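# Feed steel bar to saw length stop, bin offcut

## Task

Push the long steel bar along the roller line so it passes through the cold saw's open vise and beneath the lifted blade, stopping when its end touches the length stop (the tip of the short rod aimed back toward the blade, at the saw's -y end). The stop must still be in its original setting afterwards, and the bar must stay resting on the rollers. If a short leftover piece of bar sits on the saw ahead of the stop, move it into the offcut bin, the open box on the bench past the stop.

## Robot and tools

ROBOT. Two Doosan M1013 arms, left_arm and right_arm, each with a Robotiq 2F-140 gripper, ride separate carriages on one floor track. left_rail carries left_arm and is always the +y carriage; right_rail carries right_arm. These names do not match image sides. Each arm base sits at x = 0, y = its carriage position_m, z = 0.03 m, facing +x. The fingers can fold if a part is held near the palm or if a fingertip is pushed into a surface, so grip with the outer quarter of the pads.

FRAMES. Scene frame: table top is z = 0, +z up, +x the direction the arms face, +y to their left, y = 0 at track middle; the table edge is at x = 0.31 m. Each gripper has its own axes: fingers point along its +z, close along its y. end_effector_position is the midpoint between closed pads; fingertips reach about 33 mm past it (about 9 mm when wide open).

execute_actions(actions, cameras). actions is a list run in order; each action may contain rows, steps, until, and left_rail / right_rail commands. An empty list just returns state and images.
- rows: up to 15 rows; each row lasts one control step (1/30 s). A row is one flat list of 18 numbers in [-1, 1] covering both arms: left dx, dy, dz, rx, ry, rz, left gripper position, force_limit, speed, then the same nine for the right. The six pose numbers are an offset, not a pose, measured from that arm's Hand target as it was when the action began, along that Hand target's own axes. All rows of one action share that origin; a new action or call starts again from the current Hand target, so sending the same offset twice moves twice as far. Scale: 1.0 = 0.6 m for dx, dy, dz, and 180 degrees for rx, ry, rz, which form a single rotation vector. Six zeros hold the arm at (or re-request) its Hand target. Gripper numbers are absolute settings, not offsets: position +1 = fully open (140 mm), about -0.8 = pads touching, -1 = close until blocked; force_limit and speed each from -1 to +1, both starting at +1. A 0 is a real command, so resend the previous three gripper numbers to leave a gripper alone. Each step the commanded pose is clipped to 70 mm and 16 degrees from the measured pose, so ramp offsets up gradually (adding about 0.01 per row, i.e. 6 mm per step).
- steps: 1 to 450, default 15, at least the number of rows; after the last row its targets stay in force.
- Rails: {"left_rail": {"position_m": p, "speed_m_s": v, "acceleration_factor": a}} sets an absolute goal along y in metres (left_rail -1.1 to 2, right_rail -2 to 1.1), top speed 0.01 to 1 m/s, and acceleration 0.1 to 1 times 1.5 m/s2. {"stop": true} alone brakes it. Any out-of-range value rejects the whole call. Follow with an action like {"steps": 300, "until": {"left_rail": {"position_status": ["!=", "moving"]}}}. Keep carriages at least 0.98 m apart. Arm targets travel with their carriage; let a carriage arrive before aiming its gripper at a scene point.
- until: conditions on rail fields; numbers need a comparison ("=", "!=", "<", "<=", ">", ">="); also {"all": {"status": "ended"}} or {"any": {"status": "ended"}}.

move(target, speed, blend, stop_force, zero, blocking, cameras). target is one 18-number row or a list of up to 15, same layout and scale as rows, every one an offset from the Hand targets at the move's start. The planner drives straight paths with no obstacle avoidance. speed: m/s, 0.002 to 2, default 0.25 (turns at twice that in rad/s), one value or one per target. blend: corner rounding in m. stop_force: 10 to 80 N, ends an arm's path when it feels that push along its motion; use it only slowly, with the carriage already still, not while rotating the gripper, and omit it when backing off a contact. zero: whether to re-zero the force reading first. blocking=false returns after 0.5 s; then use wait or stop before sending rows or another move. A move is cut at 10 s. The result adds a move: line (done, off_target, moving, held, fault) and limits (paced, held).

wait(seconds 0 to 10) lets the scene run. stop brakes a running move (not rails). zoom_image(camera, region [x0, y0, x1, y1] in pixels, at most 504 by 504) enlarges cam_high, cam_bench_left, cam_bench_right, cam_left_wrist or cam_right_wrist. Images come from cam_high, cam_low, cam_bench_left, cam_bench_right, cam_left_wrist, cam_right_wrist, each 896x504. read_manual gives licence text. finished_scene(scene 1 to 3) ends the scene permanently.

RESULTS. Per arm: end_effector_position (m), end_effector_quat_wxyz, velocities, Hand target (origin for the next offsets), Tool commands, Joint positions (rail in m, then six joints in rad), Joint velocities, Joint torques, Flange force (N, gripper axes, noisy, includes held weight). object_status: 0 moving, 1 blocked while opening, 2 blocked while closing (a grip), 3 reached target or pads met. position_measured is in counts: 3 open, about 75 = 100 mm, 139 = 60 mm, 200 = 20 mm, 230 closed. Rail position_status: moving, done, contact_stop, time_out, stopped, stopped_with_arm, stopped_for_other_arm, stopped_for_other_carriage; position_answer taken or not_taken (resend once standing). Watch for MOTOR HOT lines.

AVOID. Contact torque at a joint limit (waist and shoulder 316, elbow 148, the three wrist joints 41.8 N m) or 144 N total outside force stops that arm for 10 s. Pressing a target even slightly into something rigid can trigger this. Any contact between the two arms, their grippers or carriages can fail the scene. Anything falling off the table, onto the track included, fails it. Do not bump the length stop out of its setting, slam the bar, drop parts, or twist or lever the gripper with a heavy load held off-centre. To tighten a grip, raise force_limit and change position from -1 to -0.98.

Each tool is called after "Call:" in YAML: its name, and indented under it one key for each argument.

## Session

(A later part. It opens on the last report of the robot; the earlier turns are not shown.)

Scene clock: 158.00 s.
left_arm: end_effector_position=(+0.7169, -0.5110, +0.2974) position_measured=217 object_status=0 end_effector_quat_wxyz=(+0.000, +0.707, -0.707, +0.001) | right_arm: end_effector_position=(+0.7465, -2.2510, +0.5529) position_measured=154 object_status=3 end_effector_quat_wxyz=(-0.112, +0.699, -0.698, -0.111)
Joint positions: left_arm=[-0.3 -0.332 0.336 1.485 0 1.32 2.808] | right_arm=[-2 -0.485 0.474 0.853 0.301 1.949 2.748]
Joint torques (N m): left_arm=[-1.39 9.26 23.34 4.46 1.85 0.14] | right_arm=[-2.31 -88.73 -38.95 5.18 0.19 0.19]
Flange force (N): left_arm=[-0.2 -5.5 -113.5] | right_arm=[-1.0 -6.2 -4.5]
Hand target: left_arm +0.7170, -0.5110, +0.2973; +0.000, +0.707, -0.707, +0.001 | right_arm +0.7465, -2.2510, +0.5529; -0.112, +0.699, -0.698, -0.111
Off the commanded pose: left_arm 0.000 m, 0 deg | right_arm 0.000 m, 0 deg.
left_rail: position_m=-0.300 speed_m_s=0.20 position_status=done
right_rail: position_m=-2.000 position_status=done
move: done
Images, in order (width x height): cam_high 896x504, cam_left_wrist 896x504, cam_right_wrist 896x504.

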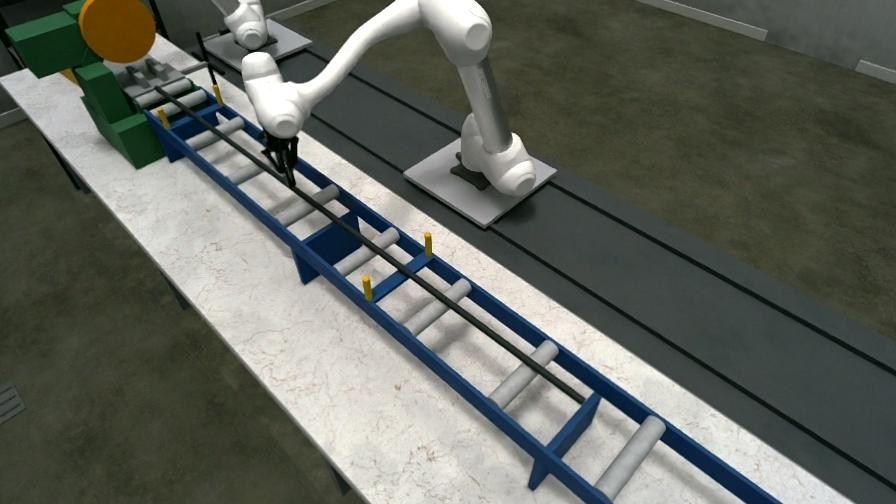

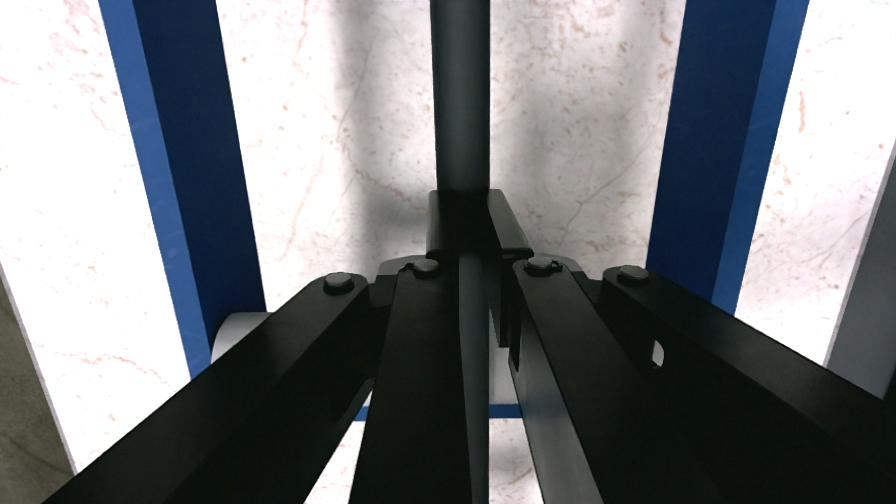

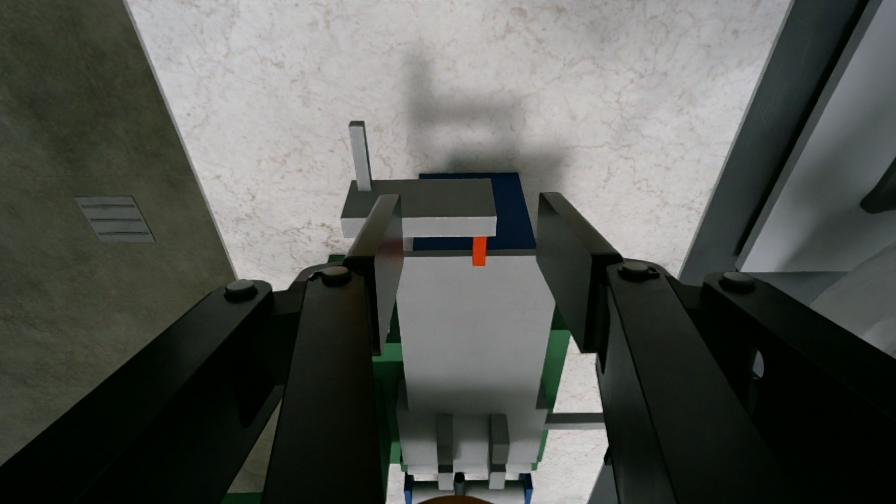

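Call:
execute_actions:
  actions:
    - {"rows":[[0,0,0,0,0,0,-0.2,1,-0.8,0,0,0,0,0,0,-0.2,1,-1]],"steps":60}
  cameras: []

Call:
move:
  target: [0,-0.015,-0.12,0,0,0,-0.2,1,-0.8,0,0,0,0,0,0,-0.2,1,-1]
  cameras: []

Call:
execute_actions:
  actions:
    - {"left_rail":{"position_m":-0.67},"steps":400,"until":{"all":{"status":"ended"}}}
  cameras: ["cam_left_wrist"]

Scene clock: 163.13 s.
left_arm: end_effector_position=(+0.7170, -0.5110, +0.2973) position_measured=154 object_status=3 end_effector_quat_wxyz=(+0.000, +0.707, -0.707, +0.001) | right_arm: end_effector_position=(+0.7465, -2.2510, +0.5529) position_measured=154 object_status=3 end_effector_quat_wxyz=(-0.112, +0.699, -0.698, -0.111)
Joint positions: left_arm=[-0.3 -0.332 0.336 1.485 0 1.319 2.808] | right_arm=[-2 -0.485 0.474 0.853 0.301 1.949 2.748]
Joint torques (N m): left_arm=[-0.21 -71.38 -43.5 4.86 -0.4 0.14] | right_arm=[-2.27 -88.79 -38.93 5.16 0.21 0.22]
Flange force (N): left_arm=[-3.3 10.7 2.0] | right_arm=[-1.2 -6.1 -4.4]
Hand target: left_arm +0.7170, -0.5110, +0.2973; +0.000, +0.707, -0.707, +0.001 | right_arm +0.7465, -2.2510, +0.5529; -0.112, +0.699, -0.698, -0.111
Off the commanded pose: left_arm 0.000 m, 0 deg | right_arm 0.000 m, 0 deg.
left_rail: position_m=-0.300 speed_m_s=0.20 position_status=done
right_rail: position_m=-2.000 position_status=done
No camera images: "cameras" was empty.

Scene clock: 164.00 s.
left_arm: end_effector_position=(+0.7258, -0.5109, +0.3692) position_measured=154 object_status=3 end_effector_quat_wxyz=(+0.000, +0.707, -0.707, +0.001) | right_arm: end_effector_position=(+0.7465, -2.2510, +0.5529) position_measured=154 object_status=3 end_effector_quat_wxyz=(-0.112, +0.699, -0.698, -0.111)
Joint positions: left_arm=[-0.3 -0.329 0.328 1.365 0 1.447 2.812] | right_arm=[-2 -0.485 0.474 0.853 0.301 1.949 2.748]
Joint torques (N m): left_arm=[0.1 -71.31 -44.91 4.99 -0.17 0.09] | right_arm=[-2.41 -88.84 -38.96 5.19 0.18 0.22]
Flange force (N): left_arm=[-3.2 12.2 4.6] | right_arm=[-1.5 -6.0 -4.5]
Hand target: left_arm +0.7258, -0.5109, +0.3693; +0.000, +0.707, -0.707, +0.001 | right_arm +0.7465, -2.2510, +0.5529; -0.112, +0.699, -0.698, -0.111
Off the commanded pose: left_arm 0.000 m, 0 deg | right_arm 0.000 m, 0 deg.
left_rail: position_m=-0.300 speed_m_s=0.20 position_status=done
right_rail: position_m=-2.000 position_status=done
move: done
No camera images: "cameras" was empty.

Scene clock: 166.77 s.
left_arm: end_effector_position=(+0.7258, -0.8809, +0.3693) position_measured=154 object_status=3 end_effector_quat_wxyz=(+0.000, +0.707, -0.707, +0.001) | right_arm: end_effector_position=(+0.7465, -2.2510, +0.5529) position_measured=154 object_status=3 end_effector_quat_wxyz=(-0.112, +0.699, -0.698, -0.111)
Joint positions: left_arm=[-0.67 -0.329 0.328 1.364 0 1.448 2.812] | right_arm=[-2 -0.485 0.474 0.853 0.301 1.949 2.748]
Joint torques (N m): left_arm=[0 -71.5 -44.45 4.96 -0.29 0.11] | right_arm=[-2.3 -88.73 -39.03 5.2 0.21 0.23]
Flange force (N): left_arm=[-3.3 11.6 3.0] | right_arm=[-1.5 -5.2 -4.2]
Hand target: left_arm +0.7258, -0.8809, +0.3693; +0.000, +0.707, -0.707, +0.001 | right_arm +0.7465, -2.2510, +0.5529; -0.112, +0.699, -0.698, -0.111
Tool commands: left_gripper/position=-0.2 left_gripper/force_limit=+1.0 left_gripper/speed=-0.8 right_gripper/position=-0.2 right_gripper/force_limit=+1.0 right_gripper/speed=-1.0
Off the commanded pose: left_arm 0.000 m, 0 deg | right_arm 0.000 m, 0 deg.
left_rail: position_m=-0.670 speed_m_s=0.20 position_status=done
right_rail: position_m=-2.000 position_status=done
Images, in order (width x height): cam_left_wrist 896x504.

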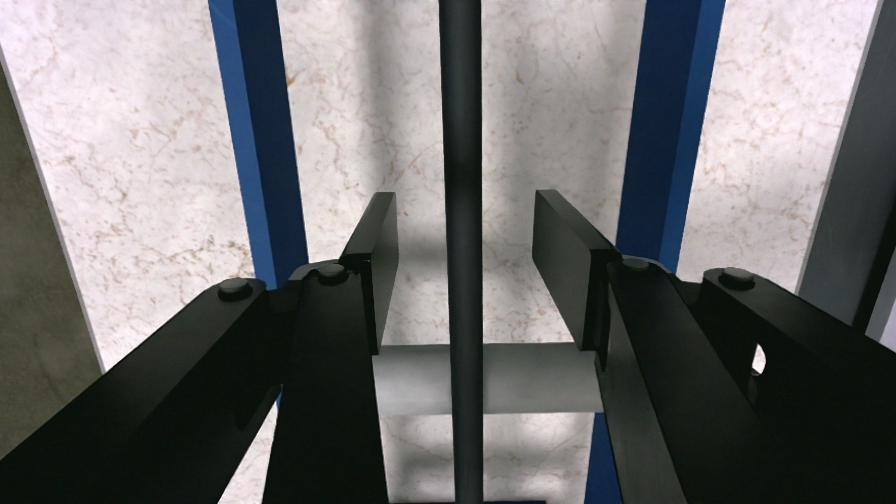

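Call:
move:
  target: [0,0,0.142,0,0,0,-0.2,1,-0.8,0,0,0,0,0,0,-0.2,1,-1]
  speed: 0.15
  cameras: []

Call:
execute_actions:
  actions:
    - {"rows":[[0,0,0,0,0,0,-1,0.5,-1,0,0,0,0,0,0,-0.2,1,-1]],"steps":110}
  cameras: []

Call:
move:
  target: [0,0.031,0,0,0,0,-1,0.5,-1,0,0,0,0,0,0,-0.2,1,-1]
  speed: 0.03
  cameras: ["cam_high","cam_right_wrist","cam_left_wrist"]

Call:
zoom_image:
  camera: "cam_right_wrist"
  region: [370, 380, 580, 504]

Scene clock: 169.17 s.
left_arm: end_effector_position=(+0.7260, -0.8810, +0.2841) position_measured=154 object_status=3 end_effector_quat_wxyz=(+0.000, +0.707, -0.707, +0.001) | right_arm: end_effector_position=(+0.7465, -2.2510, +0.5529) position_measured=154 object_status=3 end_effector_quat_wxyz=(-0.112, +0.699, -0.698, -0.111)
Joint positions: left_arm=[-0.67 -0.329 0.355 1.483 0 1.302 2.812] | right_arm=[-2 -0.485 0.474 0.853 0.301 1.949 2.748]
Joint torques (N m): left_arm=[-0.13 -72.55 -42.85 4.88 -0.34 0.02] | right_arm=[-2.3 -88.6 -38.87 5.19 0.2 0.25]
Flange force (N): left_arm=[-3.2 10.4 1.2] | right_arm=[-1.3 -6.0 -4.6]
Hand target: left_arm +0.7260, -0.8810, +0.2841; +0.000, +0.707, -0.707, +0.001 | right_arm +0.7465, -2.2510, +0.5529; -0.112, +0.699, -0.698, -0.111
Off the commanded pose: left_arm 0.000 m, 0 deg | right_arm 0.000 m, 0 deg.
left_rail: position_m=-0.670 speed_m_s=0.20 position_status=done
right_rail: position_m=-2.000 position_status=done
move: done
No camera images: "cameras" was empty.

Scene clock: 173.03 s.
left_arm: end_effector_position=(+0.7260, -0.8810, +0.2841) position_measured=203 object_status=2 end_effector_quat_wxyz=(+0.000, +0.707, -0.707, +0.001) | right_arm: end_effector_position=(+0.7465, -2.2510, +0.5529) position_measured=154 object_status=3 end_effector_quat_wxyz=(-0.112, +0.699, -0.698, -0.111)
Joint positions: left_arm=[-0.67 -0.329 0.355 1.483 0 1.302 2.812] | right_arm=[-2 -0.485 0.474 0.853 0.301 1.949 2.748]
Joint torques (N m): left_arm=[-0.12 -66.26 -40.97 5.63 -1.67 0.9] | right_arm=[-2.21 -88.66 -39.02 5.2 0.23 0.21]
Flange force (N): left_arm=[-3.8 16.2 -6.9] | right_arm=[-1.4 -5.4 -4.2]
Hand target: left_arm +0.7260, -0.8810, +0.2841; +0.000, +0.707, -0.707, +0.001 | right_arm +0.7465, -2.2510, +0.5529; -0.112, +0.699, -0.698, -0.111
Off the commanded pose: left_arm 0.000 m, 0 deg | right_arm 0.000 m, 0 deg.
left_rail: position_m=-0.670 speed_m_s=0.20 position_status=done
right_rail: position_m=-2.000 position_status=done
No camera images: "cameras" was empty.

Scene clock: 173.97 s.
left_arm: end_effector_position=(+0.7074, -0.8810, +0.2840) position_measured=203 object_status=2 end_effector_quat_wxyz=(+0.000, +0.707, -0.707, +0.001) | right_arm: end_effector_position=(+0.7465, -2.2510, +0.5529) position_measured=154 object_status=3 end_effector_quat_wxyz=(-0.112, +0.699, -0.698, -0.111)
Joint positions: left_arm=[-0.67 -0.337 0.327 1.521 0 1.292 2.804] | right_arm=[-2 -0.485 0.474 0.853 0.301 1.949 2.748]
Joint torques (N m): left_arm=[-1.84 -67.82 -36.34 3.81 2.92 0.19] | right_arm=[-2.09 -88.65 -38.93 5.16 0.21 0.21]
Flange force (N): left_arm=[-2.6 1.0 -2.5] | right_arm=[-0.7 -6.0 -4.8]
Hand target: left_arm +0.7074, -0.8810, +0.2840; +0.000, +0.707, -0.707, +0.001 | right_arm +0.7465, -2.2510, +0.5529; -0.112, +0.699, -0.698, -0.111
Off the commanded pose: left_arm 0.000 m, 0 deg | right_arm 0.000 m, 0 deg.
left_rail: position_m=-0.670 speed_m_s=0.20 position_status=done
right_rail: position_m=-2.000 position_status=done
move: done
Images, in order (width x height): cam_high 896x504, cam_left_wrist 896x504, cam_right_wrist 896x504.

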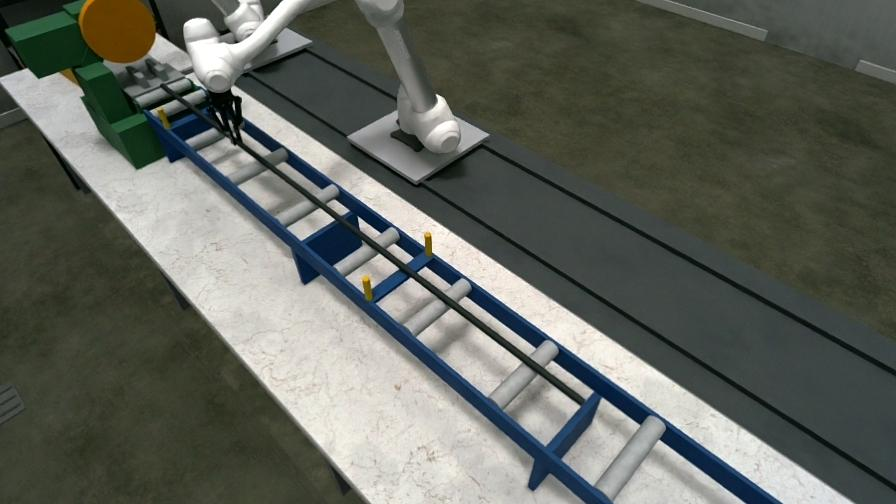

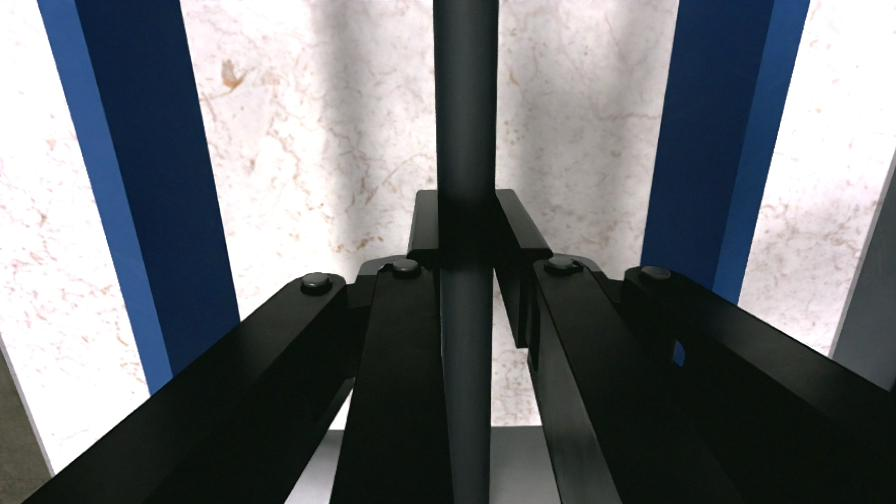

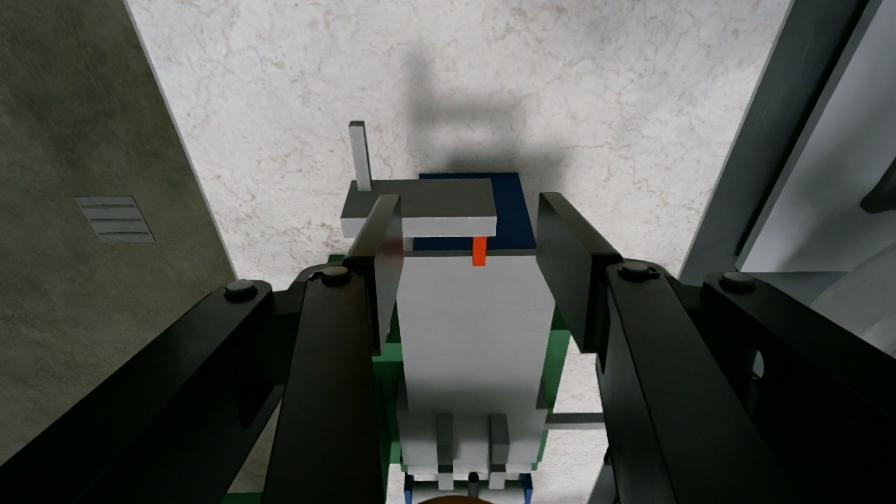

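Scaled by 2.400 from the camera's 896x504 image, which has a finer 1280x720 frame.

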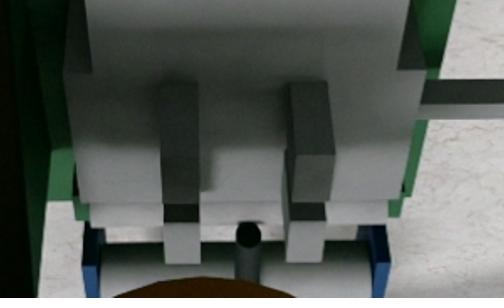

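Call:
execute_actions:
  actions:
    - {"rows":[[0,0,0,0,0,0,-0.2,1,-0.8,0,0,0,0,0,0,-0.2,1,-1]],"steps":60}
  cameras: []

Call:
move:
  target: [0,-0.01,-0.13,0,0,0,-0.2,1,-0.8,0,0,0,0,0,0,-0.2,1,-1]
  cameras: []

Call:
execute_actions:
  actions:
    - {"left_rail":{"position_m":-0.11},"steps":400,"until":{"all":{"status":"ended"}}}
  cameras: ["cam_left_wrist"]

Scene clock: 177.53 s.
left_arm: end_effector_position=(+0.7074, -0.8810, +0.2840) position_measured=154 object_status=3 end_effector_quat_wxyz=(+0.000, +0.707, -0.707, +0.001) | right_arm: end_effector_position=(+0.7465, -2.2510, +0.5529) position_measured=154 object_status=3 end_effector_quat_wxyz=(-0.112, +0.699, -0.698, -0.111)
Joint positions: left_arm=[-0.67 -0.337 0.327 1.521 0 1.292 2.804] | right_arm=[-2 -0.485 0.474 0.853 0.301 1.949 2.748]
Joint torques (N m): left_arm=[-0.05 -70.7 -43.28 4.95 -0.27 0.01] | right_arm=[-2.27 -88.83 -38.95 5.17 0.21 0.23]
Flange force (N): left_arm=[-3.0 9.9 2.1] | right_arm=[-1.5 -5.7 -4.8]
Hand target: left_arm +0.7074, -0.8810, +0.2840; +0.000, +0.707, -0.707, +0.001 | right_arm +0.7465, -2.2510, +0.5529; -0.112, +0.699, -0.698, -0.111
Off the commanded pose: left_arm 0.000 m, 0 deg | right_arm 0.000 m, 0 deg.
left_rail: position_m=-0.670 speed_m_s=0.20 position_status=done
right_rail: position_m=-2.000 position_status=done
No camera images: "cameras" was empty.

Scene clock: 178.40 s.
left_arm: end_effector_position=(+0.7132, -0.8809, +0.3620) position_measured=154 object_status=3 end_effector_quat_wxyz=(-0.001, +0.707, -0.707, +0.001) | right_arm: end_effector_position=(+0.7465, -2.2510, +0.5529) position_measured=154 object_status=3 end_effector_quat_wxyz=(-0.112, +0.699, -0.698, -0.111)
Joint positions: left_arm=[-0.67 -0.334 0.31 1.402 0 1.428 2.807] | right_arm=[-2 -0.485 0.474 0.853 0.301 1.949 2.748]
Joint torques (N m): left_arm=[0.16 -69.45 -44.61 5.03 -0.17 0.04] | right_arm=[-2.32 -88.76 -38.99 5.17 0.21 0.21]
Flange force (N): left_arm=[-3.0 11.4 4.5] | right_arm=[-1.1 -6.0 -4.2]
Hand target: left_arm +0.7133, -0.8810, +0.3621; +0.000, +0.707, -0.707, +0.001 | right_arm +0.7465, -2.2510, +0.5529; -0.112, +0.699, -0.698, -0.111
Off the commanded pose: left_arm 0.000 m, 0 deg | right_arm 0.000 m, 0 deg.
left_rail: position_m=-0.670 speed_m_s=0.20 position_status=done
right_rail: position_m=-2.000 position_status=done
move: done
No camera images: "cameras" was empty.

Scene clock: 182.10 s.
left_arm: end_effector_position=(+0.7133, -0.3210, +0.3621) position_measured=154 object_status=3 end_effector_quat_wxyz=(+0.000, +0.707, -0.707, +0.001) | right_arm: end_effector_position=(+0.7465, -2.2510, +0.5529) position_measured=154 object_status=3 end_effector_quat_wxyz=(-0.112, +0.699, -0.698, -0.111)
Joint positions: left_arm=[-0.11 -0.334 0.31 1.402 0 1.428 2.807] | right_arm=[-2 -0.485 0.474 0.853 0.301 1.949 2.748]
Joint torques (N m): left_arm=[0.43 -69.7 -44.48 4.91 -0.26 0.1] | right_arm=[-2.26 -88.62 -38.94 5.19 0.2 0.21]
Flange force (N): left_arm=[-2.5 11.1 3.8] | right_arm=[-0.9 -5.9 -4.5]
Hand target: left_arm +0.7133, -0.3210, +0.3621; +0.000, +0.707, -0.707, +0.001 | right_arm +0.7465, -2.2510, +0.5529; -0.112, +0.699, -0.698, -0.111
Tool commands: left_gripper/position=-0.2 left_gripper/force_limit=+1.0 left_gripper/speed=-0.8 right_gripper/position=-0.2 right_gripper/force_limit=+1.0 right_gripper/speed=-1.0
Off the commanded pose: left_arm 0.000 m, 0 deg | right_arm 0.000 m, 0 deg.
left_rail: position_m=-0.110 speed_m_s=0.20 position_status=done
right_rail: position_m=-2.000 position_status=done
Images, in order (width x height): cam_left_wrist 896x504.

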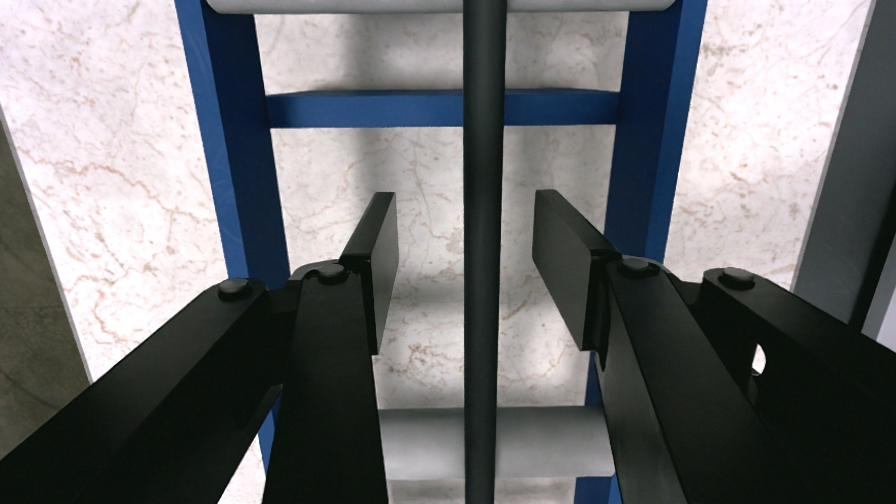

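Call:
move:
  target: [0,0.02,0.129,0,0,0,-0.2,1,-0.8,0,0,0,0,0,0,-0.2,1,-1]
  speed: 0.15
  cameras: []

Call:
execute_actions:
  actions:
    - {"rows":[[0,0,0,0,0,0,-1,0.5,-1,0,0,0,0,0,0,-0.2,1,-1]],"steps":110}
  cameras: []

Call:
move:
  target: [0,0,-0.006,0,0,0,-1,0.5,-1,0,0,0,0,0,0,-0.2,1,-1]
  speed: 0.03
  cameras: []

Call:
execute_actions:
  actions:
    - {"left_rail":{"position_m":-0.35,"speed_m_s":0.12},"steps":400,"until":{"all":{"status":"ended"}}}
  cameras: ["cam_left_wrist","cam_right_wrist"]

Scene clock: 184.67 s.
left_arm: end_effector_position=(+0.7014, -0.3210, +0.2847) position_measured=154 object_status=3 end_effector_quat_wxyz=(+0.000, +0.707, -0.707, +0.001) | right_arm: end_effector_position=(+0.7465, -2.2510, +0.5529) position_measured=154 object_status=3 end_effector_quat_wxyz=(-0.112, +0.699, -0.698, -0.111)
Joint positions: left_arm=[-0.11 -0.339 0.318 1.533 0 1.289 2.801] | right_arm=[-2 -0.485 0.474 0.853 0.301 1.949 2.748]
Joint torques (N m): left_arm=[-0.32 -69.48 -43.44 4.9 -0.4 0.12] | right_arm=[-2.43 -88.91 -39.03 5.18 0.22 0.23]
Flange force (N): left_arm=[-3.5 10.6 1.8] | right_arm=[-1.5 -6.0 -4.4]
Hand target: left_arm +0.7014, -0.3210, +0.2846; +0.000, +0.707, -0.707, +0.001 | right_arm +0.7465, -2.2510, +0.5529; -0.112, +0.699, -0.698, -0.111
Off the commanded pose: left_arm 0.000 m, 0 deg | right_arm 0.000 m, 0 deg.
left_rail: position_m=-0.110 speed_m_s=0.20 position_status=done
right_rail: position_m=-2.000 position_status=done
move: done
No camera images: "cameras" was empty.

Scene clock: 188.53 s.
left_arm: end_effector_position=(+0.7014, -0.3210, +0.2846) position_measured=203 object_status=2 end_effector_quat_wxyz=(+0.000, +0.707, -0.707, +0.001) | right_arm: end_effector_position=(+0.7465, -2.2510, +0.5529) position_measured=154 object_status=3 end_effector_quat_wxyz=(-0.112, +0.699, -0.698, -0.111)
Joint positions: left_arm=[-0.11 -0.339 0.318 1.533 0 1.289 2.801] | right_arm=[-2 -0.485 0.474 0.853 0.301 1.949 2.748]
Joint torques (N m): left_arm=[0.59 -63.47 -40.44 5.44 -1.79 0.39] | right_arm=[-2.32 -88.56 -38.95 5.16 0.2 0.21]
Flange force (N): left_arm=[-2.4 12.9 -6.5] | right_arm=[-1.2 -5.9 -4.2]
Hand target: left_arm +0.7014, -0.3210, +0.2846; +0.000, +0.707, -0.707, +0.001 | right_arm +0.7465, -2.2510, +0.5529; -0.112, +0.699, -0.698, -0.111
Off the commanded pose: left_arm 0.000 m, 0 deg | right_arm 0.000 m, 0 deg.
left_rail: position_m=-0.110 speed_m_s=0.20 position_status=done
right_rail: position_m=-2.000 position_status=done
No camera images: "cameras" was empty.

Scene clock: 189.23 s.
left_arm: end_effector_position=(+0.7014, -0.3210, +0.2882) position_measured=203 object_status=2 end_effector_quat_wxyz=(+0.000, +0.707, -0.707, +0.001) | right_arm: end_effector_position=(+0.7465, -2.2510, +0.5529) position_measured=154 object_status=3 end_effector_quat_wxyz=(-0.112, +0.699, -0.698, -0.111)
Joint positions: left_arm=[-0.11 -0.339 0.316 1.528 0 1.295 2.801] | right_arm=[-2 -0.485 0.474 0.853 0.301 1.949 2.748]
Joint torques (N m): left_arm=[-0.44 -95.77 -62.95 4.75 0.81 0.52] | right_arm=[-2.14 -88.71 -38.98 5.17 0.2 0.22]
Flange force (N): left_arm=[-3.3 11.5 40.5] | right_arm=[-1.5 -5.4 -4.5]
Hand target: left_arm +0.7014, -0.3210, +0.2882; +0.000, +0.707, -0.707, +0.001 | right_arm +0.7465, -2.2510, +0.5529; -0.112, +0.699, -0.698, -0.111
Off the commanded pose: left_arm 0.000 m, 0 deg | right_arm 0.000 m, 0 deg.
left_rail: position_m=-0.110 speed_m_s=0.20 position_status=done
right_rail: position_m=-2.000 position_status=done
move: done
No camera images: "cameras" was empty.

Scene clock: 191.87 s.
left_arm: end_effector_position=(+0.7014, -0.5610, +0.2882) position_measured=203 object_status=2 end_effector_quat_wxyz=(+0.000, +0.707, -0.707, +0.001) | right_arm: end_effector_position=(+0.7465, -2.2510, +0.5529) position_measured=154 object_status=3 end_effector_quat_wxyz=(-0.112, +0.699, -0.698, -0.111)
Joint positions: left_arm=[-0.35 -0.339 0.316 1.528 0 1.295 2.801] | right_arm=[-2 -0.485 0.474 0.853 0.301 1.949 2.748]
Joint torques (N m): left_arm=[-0.13 -92.01 -61 4.93 -0.23 0.53] | right_arm=[-2.34 -88.64 -39.02 5.19 0.21 0.2]
Flange force (N): left_arm=[-3.2 12.7 34.6] | right_arm=[-1.2 -6.0 -3.9]
Hand target: left_arm +0.7014, -0.5610, +0.2882; +0.000, +0.707, -0.707, +0.001 | right_arm +0.7465, -2.2510, +0.5529; -0.112, +0.699, -0.698, -0.111
Tool commands: left_gripper/position=-1.0 left_gripper/force_limit=+0.5 left_gripper/speed=-1.0 right_gripper/position=-0.2 right_gripper/force_limit=+1.0 right_gripper/speed=-1.0
Off the commanded pose: left_arm 0.000 m, 0 deg | right_arm 0.000 m, 0 deg.
left_rail: position_m=-0.350 speed_m_s=0.12 position_status=done
right_rail: position_m=-2.000 position_status=done
Images, in order (width x height): cam_left_wrist 896x504, cam_right_wrist 896x504.

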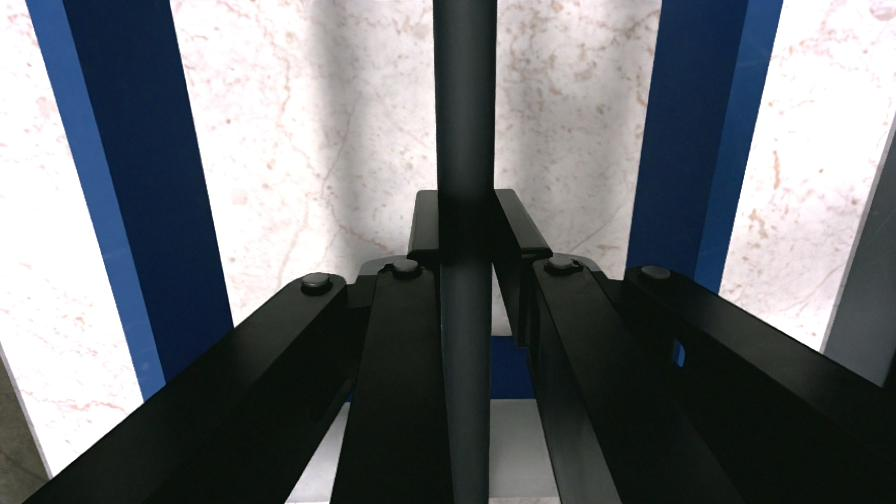

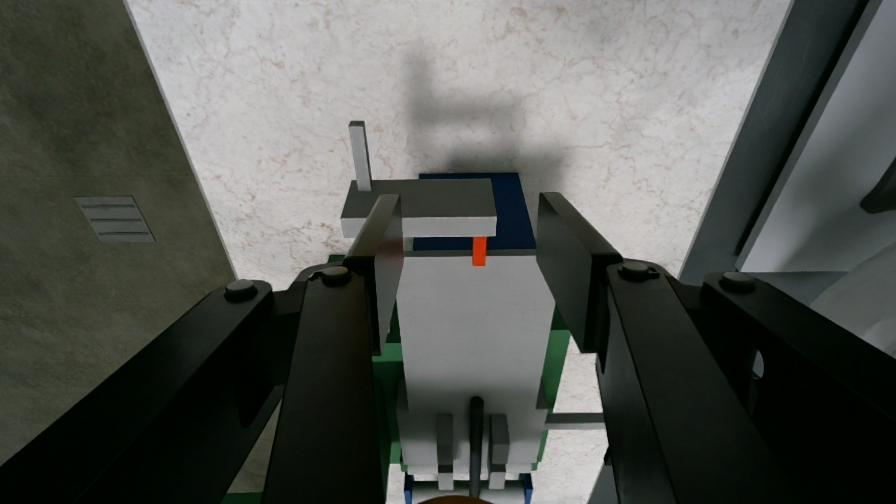

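Call:
execute_actions:
  actions:
    - {"left_rail":{"position_m":-0.63},"steps":400,"until":{"all":{"status":"ended"}}}
  cameras: ["cam_left_wrist","cam_right_wrist"]

Call:
zoom_image:
  camera: "cam_right_wrist"
  region: [400, 200, 560, 320]

Scene clock: 195.43 s.
left_arm: end_effector_position=(+0.7013, -0.8408, +0.2882) position_measured=203 object_status=2 end_effector_quat_wxyz=(+0.000, +0.708, -0.707, +0.001) end_effector_velocity=(+0.000, -0.003, +0.000) end_effector_angular_velocity=(-0.003, +0.000, +0.001) | right_arm: end_effector_position=(+0.7465, -2.2510, +0.5529) position_measured=154 object_status=3 end_effector_quat_wxyz=(-0.112, +0.699, -0.698, -0.111)
Joint positions: left_arm=[-0.63 -0.339 0.316 1.528 0 1.296 2.801] | right_arm=[-2 -0.485 0.474 0.853 0.301 1.949 2.748]
Joint velocities: left_arm=[-0.002 0 0 0 -0.003 -0.002 0] | right_arm=[within noise]
Joint torques (N m): left_arm=[-28.2 -75.33 -55.93 -8.63 -5.01 0.57] | right_arm=[-2.15 -88.78 -38.96 5.17 0.2 0.22]
Flange force (N): left_arm=[-42.9 11.8 12.8] | right_arm=[-1.4 -5.6 -4.7]
Hand target: left_arm +0.7014, -0.8410, +0.2882; +0.000, +0.707, -0.707, +0.001 | right_arm +0.7465, -2.2510, +0.5529; -0.112, +0.699, -0.698, -0.111
Tool commands: left_gripper/position=-1.0 left_gripper/force_limit=+0.5 left_gripper/speed=-1.0 right_gripper/position=-0.2 right_gripper/force_limit=+1.0 right_gripper/speed=-1.0
Off the commanded pose: left_arm 0.000 m, 0 deg | right_arm 0.000 m, 0 deg.
left_rail: position_m=-0.630 speed_m_s=0.12 position_status=done
right_rail: position_m=-2.000 position_status=done
Images, in order (width x height): cam_left_wrist 896x504, cam_right_wrist 896x504.

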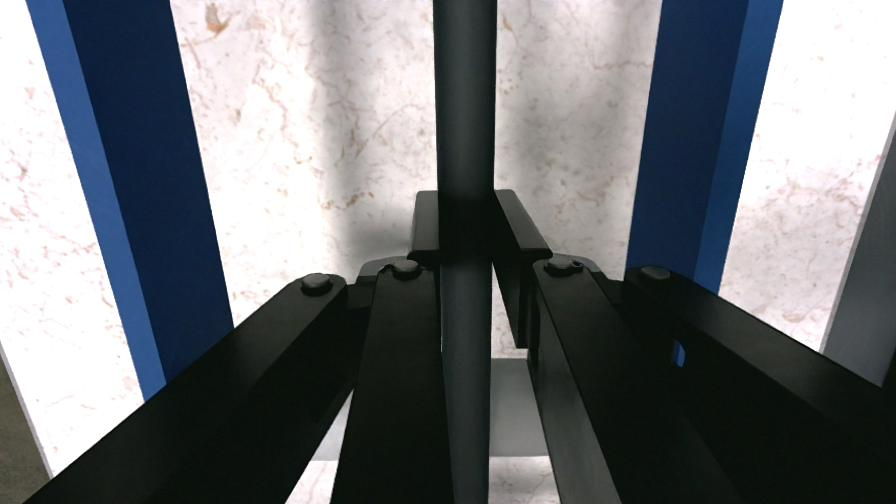

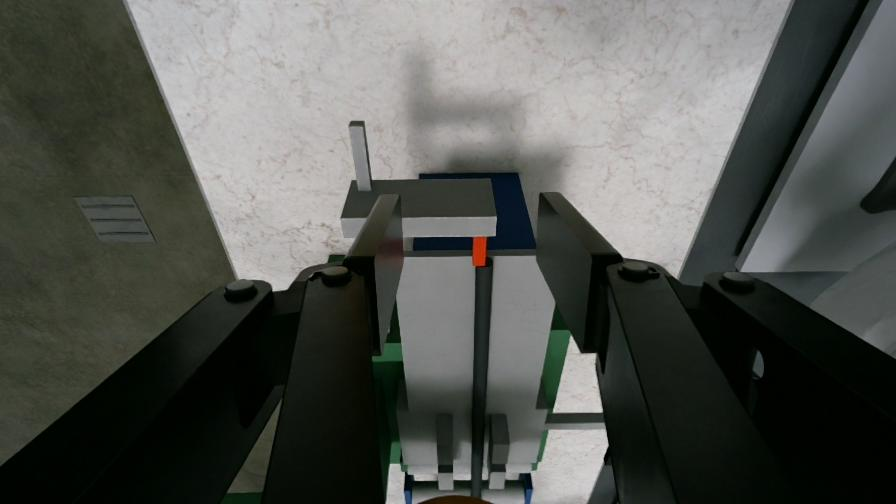

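Scaled by 3.150 from the camera's 896x504 image, which has a finer 1280x720 frame.

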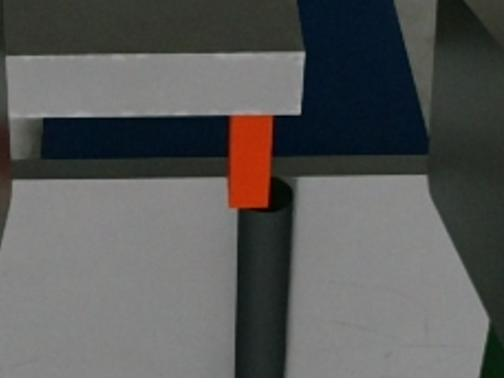

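Call:
move:
  target:
    - [-0.005,0,0,0,0,0,-1,0.5,-1,0,0,0,0,0,0,-0.2,1,-1]
    - [-0.005,-0.0075,0,0,0,0,-1,0.5,-1,0,0,0,0,0,0,-0.2,1,-1]
    - [-0.0008,-0.0075,0,0,0,0,-1,0.5,-1,0,0,0,0,0,0,-0.2,1,-1]
  speed: 0.02
  cameras: ["cam_right_wrist"]

Call:
zoom_image:
  camera: "cam_right_wrist"
  region: [400, 200, 560, 320]

Scene clock: 198.60 s.
left_arm: end_effector_position=(+0.7059, -0.8404, +0.2882) position_measured=203 object_status=2 end_effector_quat_wxyz=(-0.001, +0.707, -0.707, +0.001) | right_arm: end_effector_position=(+0.7465, -2.2510, +0.5529) position_measured=154 object_status=3 end_effector_quat_wxyz=(-0.112, +0.699, -0.698, -0.111)
Joint positions: left_arm=[-0.63 -0.337 0.323 1.519 0 1.298 2.804] | right_arm=[-2 -0.485 0.474 0.853 0.301 1.949 2.748]
Joint torques (N m): left_arm=[-10.49 -77.9 -52.36 0.1 -2.22 0.19] | right_arm=[-2.38 -88.58 -38.95 5.19 0.2 0.21]
Flange force (N): left_arm=[-17.8 11.0 14.0] | right_arm=[-1.5 -5.7 -4.3]
Hand target: left_arm +0.7059, -0.8406, +0.2882; +0.000, +0.707, -0.707, +0.001 | right_arm +0.7465, -2.2510, +0.5529; -0.112, +0.699, -0.698, -0.111
Off the commanded pose: left_arm 0.000 m, 0 deg | right_arm 0.000 m, 0 deg.
left_rail: position_m=-0.630 speed_m_s=0.12 position_status=done
right_rail: position_m=-2.000 position_status=done
move: done
Images, in order (width x height): cam_right_wrist 896x504.

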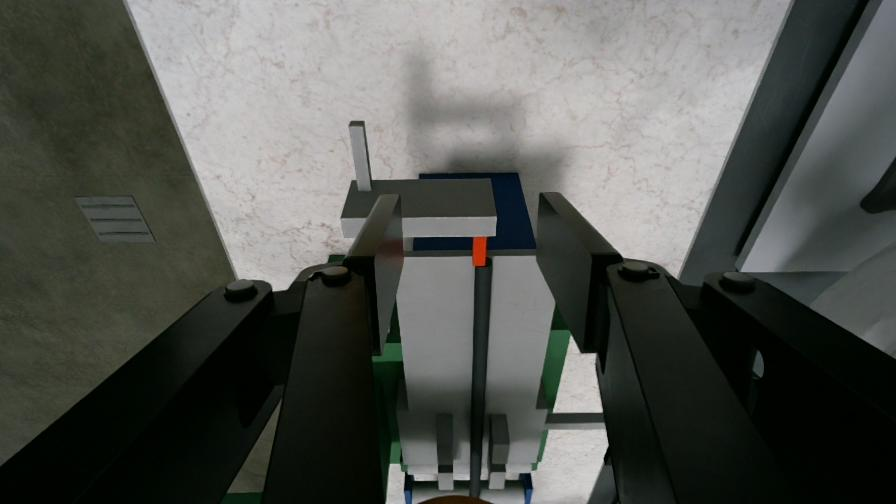

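Scaled by 3.150 from the camera's 896x504 image, which has a finer 1280x720 frame.

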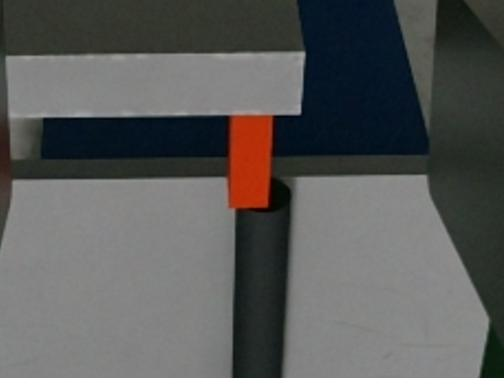

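Call:
move:
  target: [0,0,0.0045,0,0,0,-1,0.5,-1,0,0,0,0,0,0,-0.2,1,-1]
  speed: 0.02
  cameras: []

Call:
execute_actions:
  actions:
    - {"rows":[[0,0,0,0,0,0,-0.2,0.5,-1,0,0,0,0,0,0,-0.2,1,-1]],"steps":60}
  cameras: []

Call:
move:
  target: [0,0,-0.25,0,0,0,-0.2,0.5,-1,0,0,0,0,0,0,-0.2,1,-1]

Call:
zoom_image:
  camera: "cam_right_wrist"
  region: [400, 200, 560, 320]

Scene clock: 200.40 s.
left_arm: end_effector_position=(+0.7059, -0.8406, +0.2856) position_measured=203 object_status=2 end_effector_quat_wxyz=(+0.000, +0.707, -0.707, +0.001) | right_arm: end_effector_position=(+0.7465, -2.2510, +0.5529) position_measured=154 object_status=3 end_effector_quat_wxyz=(-0.112, +0.699, -0.698, -0.111)
Joint positions: left_arm=[-0.63 -0.337 0.324 1.523 0 1.293 2.804] | right_arm=[-2 -0.485 0.474 0.853 0.301 1.949 2.748]
Joint torques (N m): left_arm=[-1.43 -40.48 -23.79 4.6 -2.66 0.37] | right_arm=[-2.28 -88.82 -39.07 5.17 0.22 0.21]
Flange force (N): left_arm=[-5.4 13.0 -39.8] | right_arm=[-1.7 -5.6 -4.4]
Hand target: left_arm +0.7059, -0.8405, +0.2855; +0.000, +0.707, -0.707, +0.001 | right_arm +0.7465, -2.2510, +0.5529; -0.112, +0.699, -0.698, -0.111
Off the commanded pose: left_arm 0.000 m, 0 deg | right_arm 0.000 m, 0 deg.
left_rail: position_m=-0.630 speed_m_s=0.12 position_status=done
right_rail: position_m=-2.000 position_status=done
move: done
No camera images: "cameras" was empty.

Scene clock: 202.60 s.
left_arm: end_effector_position=(+0.7059, -0.8405, +0.2855) position_measured=154 object_status=3 end_effector_quat_wxyz=(+0.000, +0.707, -0.707, +0.001) | right_arm: end_effector_position=(+0.7465, -2.2510, +0.5529) position_measured=154 object_status=3 end_effector_quat_wxyz=(-0.112, +0.699, -0.698, -0.111)
Joint positions: left_arm=[-0.63 -0.337 0.324 1.523 0 1.293 2.804] | right_arm=[-2 -0.485 0.474 0.853 0.301 1.949 2.748]
Joint torques (N m): left_arm=[-0.05 -70.51 -43.1 4.83 -0.28 0.11] | right_arm=[-2.28 -88.75 -38.98 5.16 0.2 0.23]
Flange force (N): left_arm=[-2.8 9.6 2.1] | right_arm=[-1.5 -5.8 -4.2]
Hand target: left_arm +0.7059, -0.8405, +0.2855; +0.000, +0.707, -0.707, +0.001 | right_arm +0.7465, -2.2510, +0.5529; -0.112, +0.699, -0.698, -0.111
Off the commanded pose: left_arm 0.000 m, 0 deg | right_arm 0.000 m, 0 deg.
left_rail: position_m=-0.630 speed_m_s=0.12 position_status=done
right_rail: position_m=-2.000 position_status=done
No camera images: "cameras" was empty.

Scene clock: 203.73 s.
left_arm: end_effector_position=(+0.7056, -0.8404, +0.4355) position_measured=154 object_status=3 end_effector_quat_wxyz=(-0.001, +0.707, -0.707, +0.001) | right_arm: end_effector_position=(+0.7465, -2.2510, +0.5529) position_measured=154 object_status=3 end_effector_quat_wxyz=(-0.112, +0.699, -0.698, -0.111)
Joint positions: left_arm=[-0.63 -0.337 0.288 1.299 0 1.553 2.804] | right_arm=[-2 -0.485 0.474 0.853 0.301 1.949 2.748]
Joint torques (N m): left_arm=[0.05 -67.61 -44.84 4.96 -0.17 0.06] | right_arm=[-2.42 -88.56 -39.04 5.19 0.2 0.23]
Flange force (N): left_arm=[-3.3 11.8 5.3] | right_arm=[-1.4 -5.4 -4.1]
Hand target: left_arm +0.7056, -0.8404, +0.4355; +0.000, +0.707, -0.707, +0.001 | right_arm +0.7465, -2.2510, +0.5529; -0.112, +0.699, -0.698, -0.111
Off the commanded pose: left_arm 0.000 m, 0 deg | right_arm 0.000 m, 0 deg.
left_rail: position_m=-0.630 speed_m_s=0.12 position_status=done
right_rail: position_m=-2.000 position_status=done
move: done

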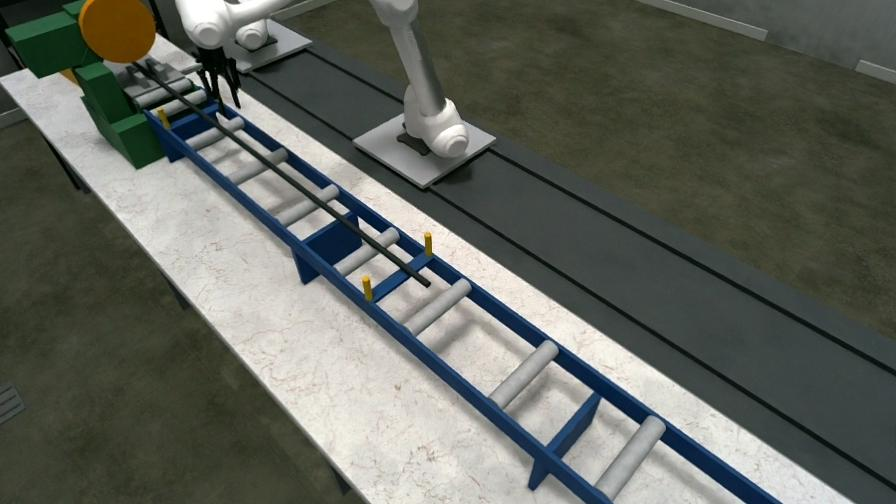

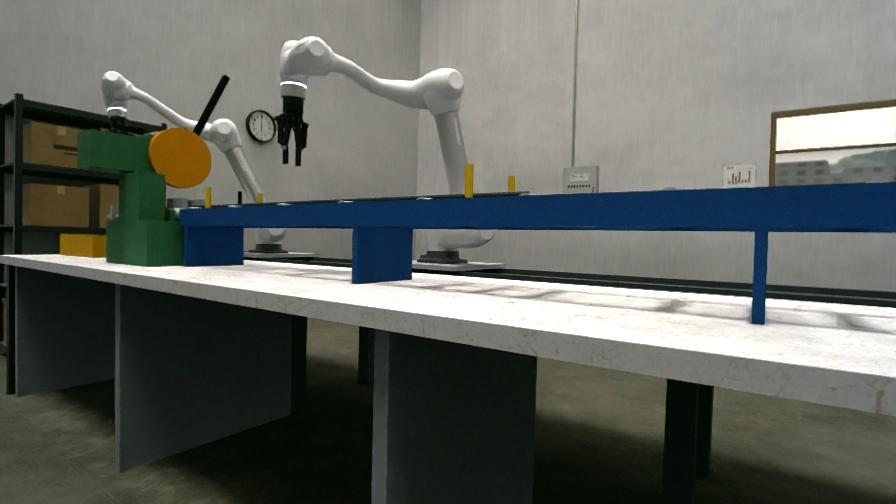

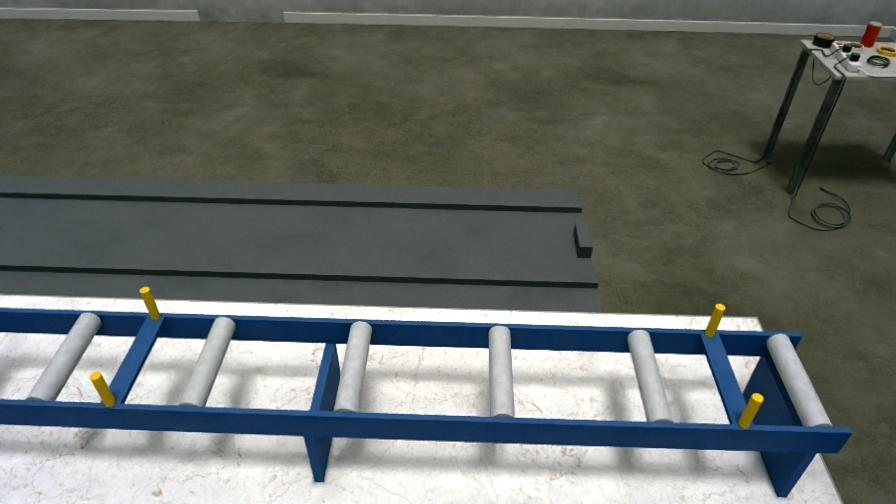

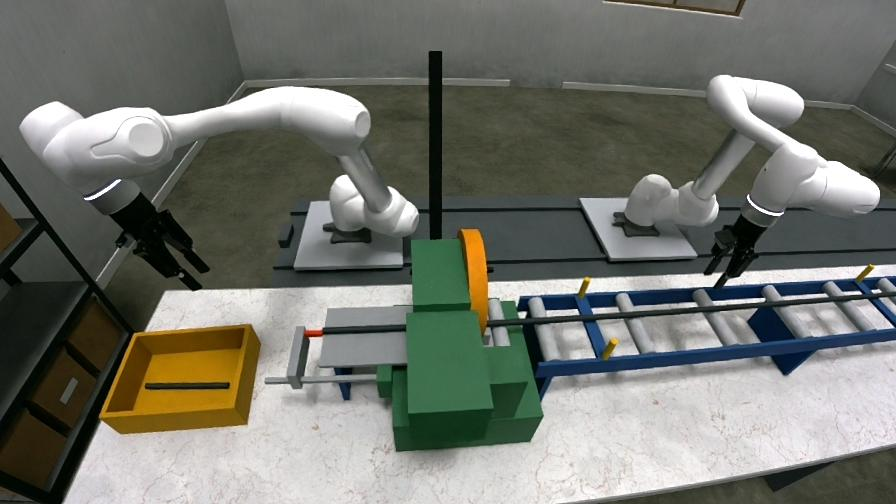

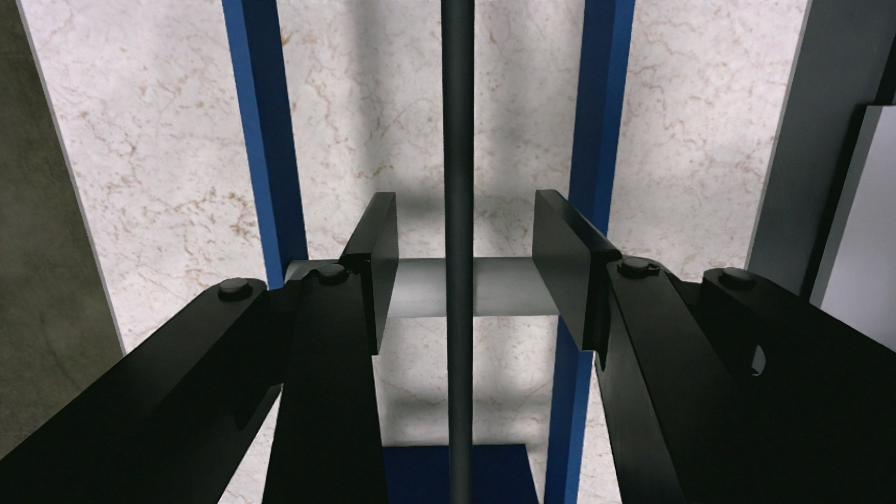

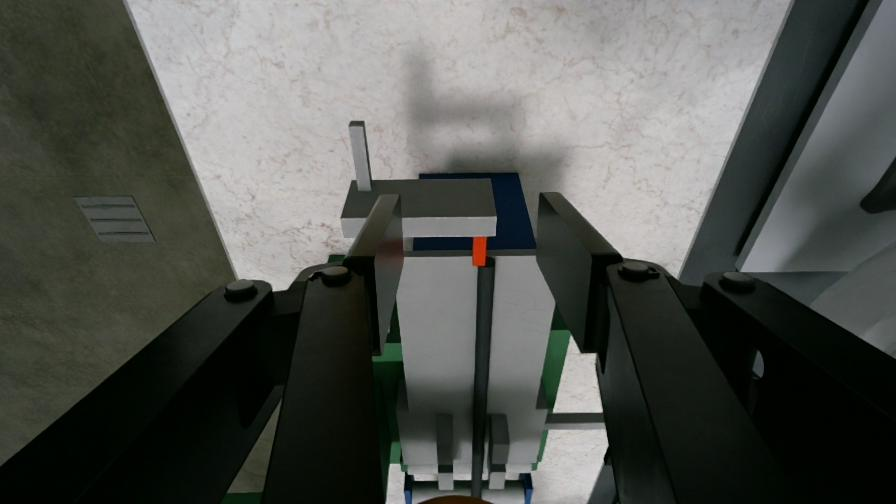

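Scaled by 3.150 from the camera's 896x504 image, which has a finer 1280x720 frame.

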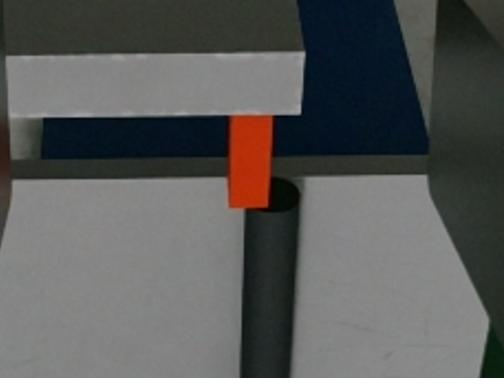

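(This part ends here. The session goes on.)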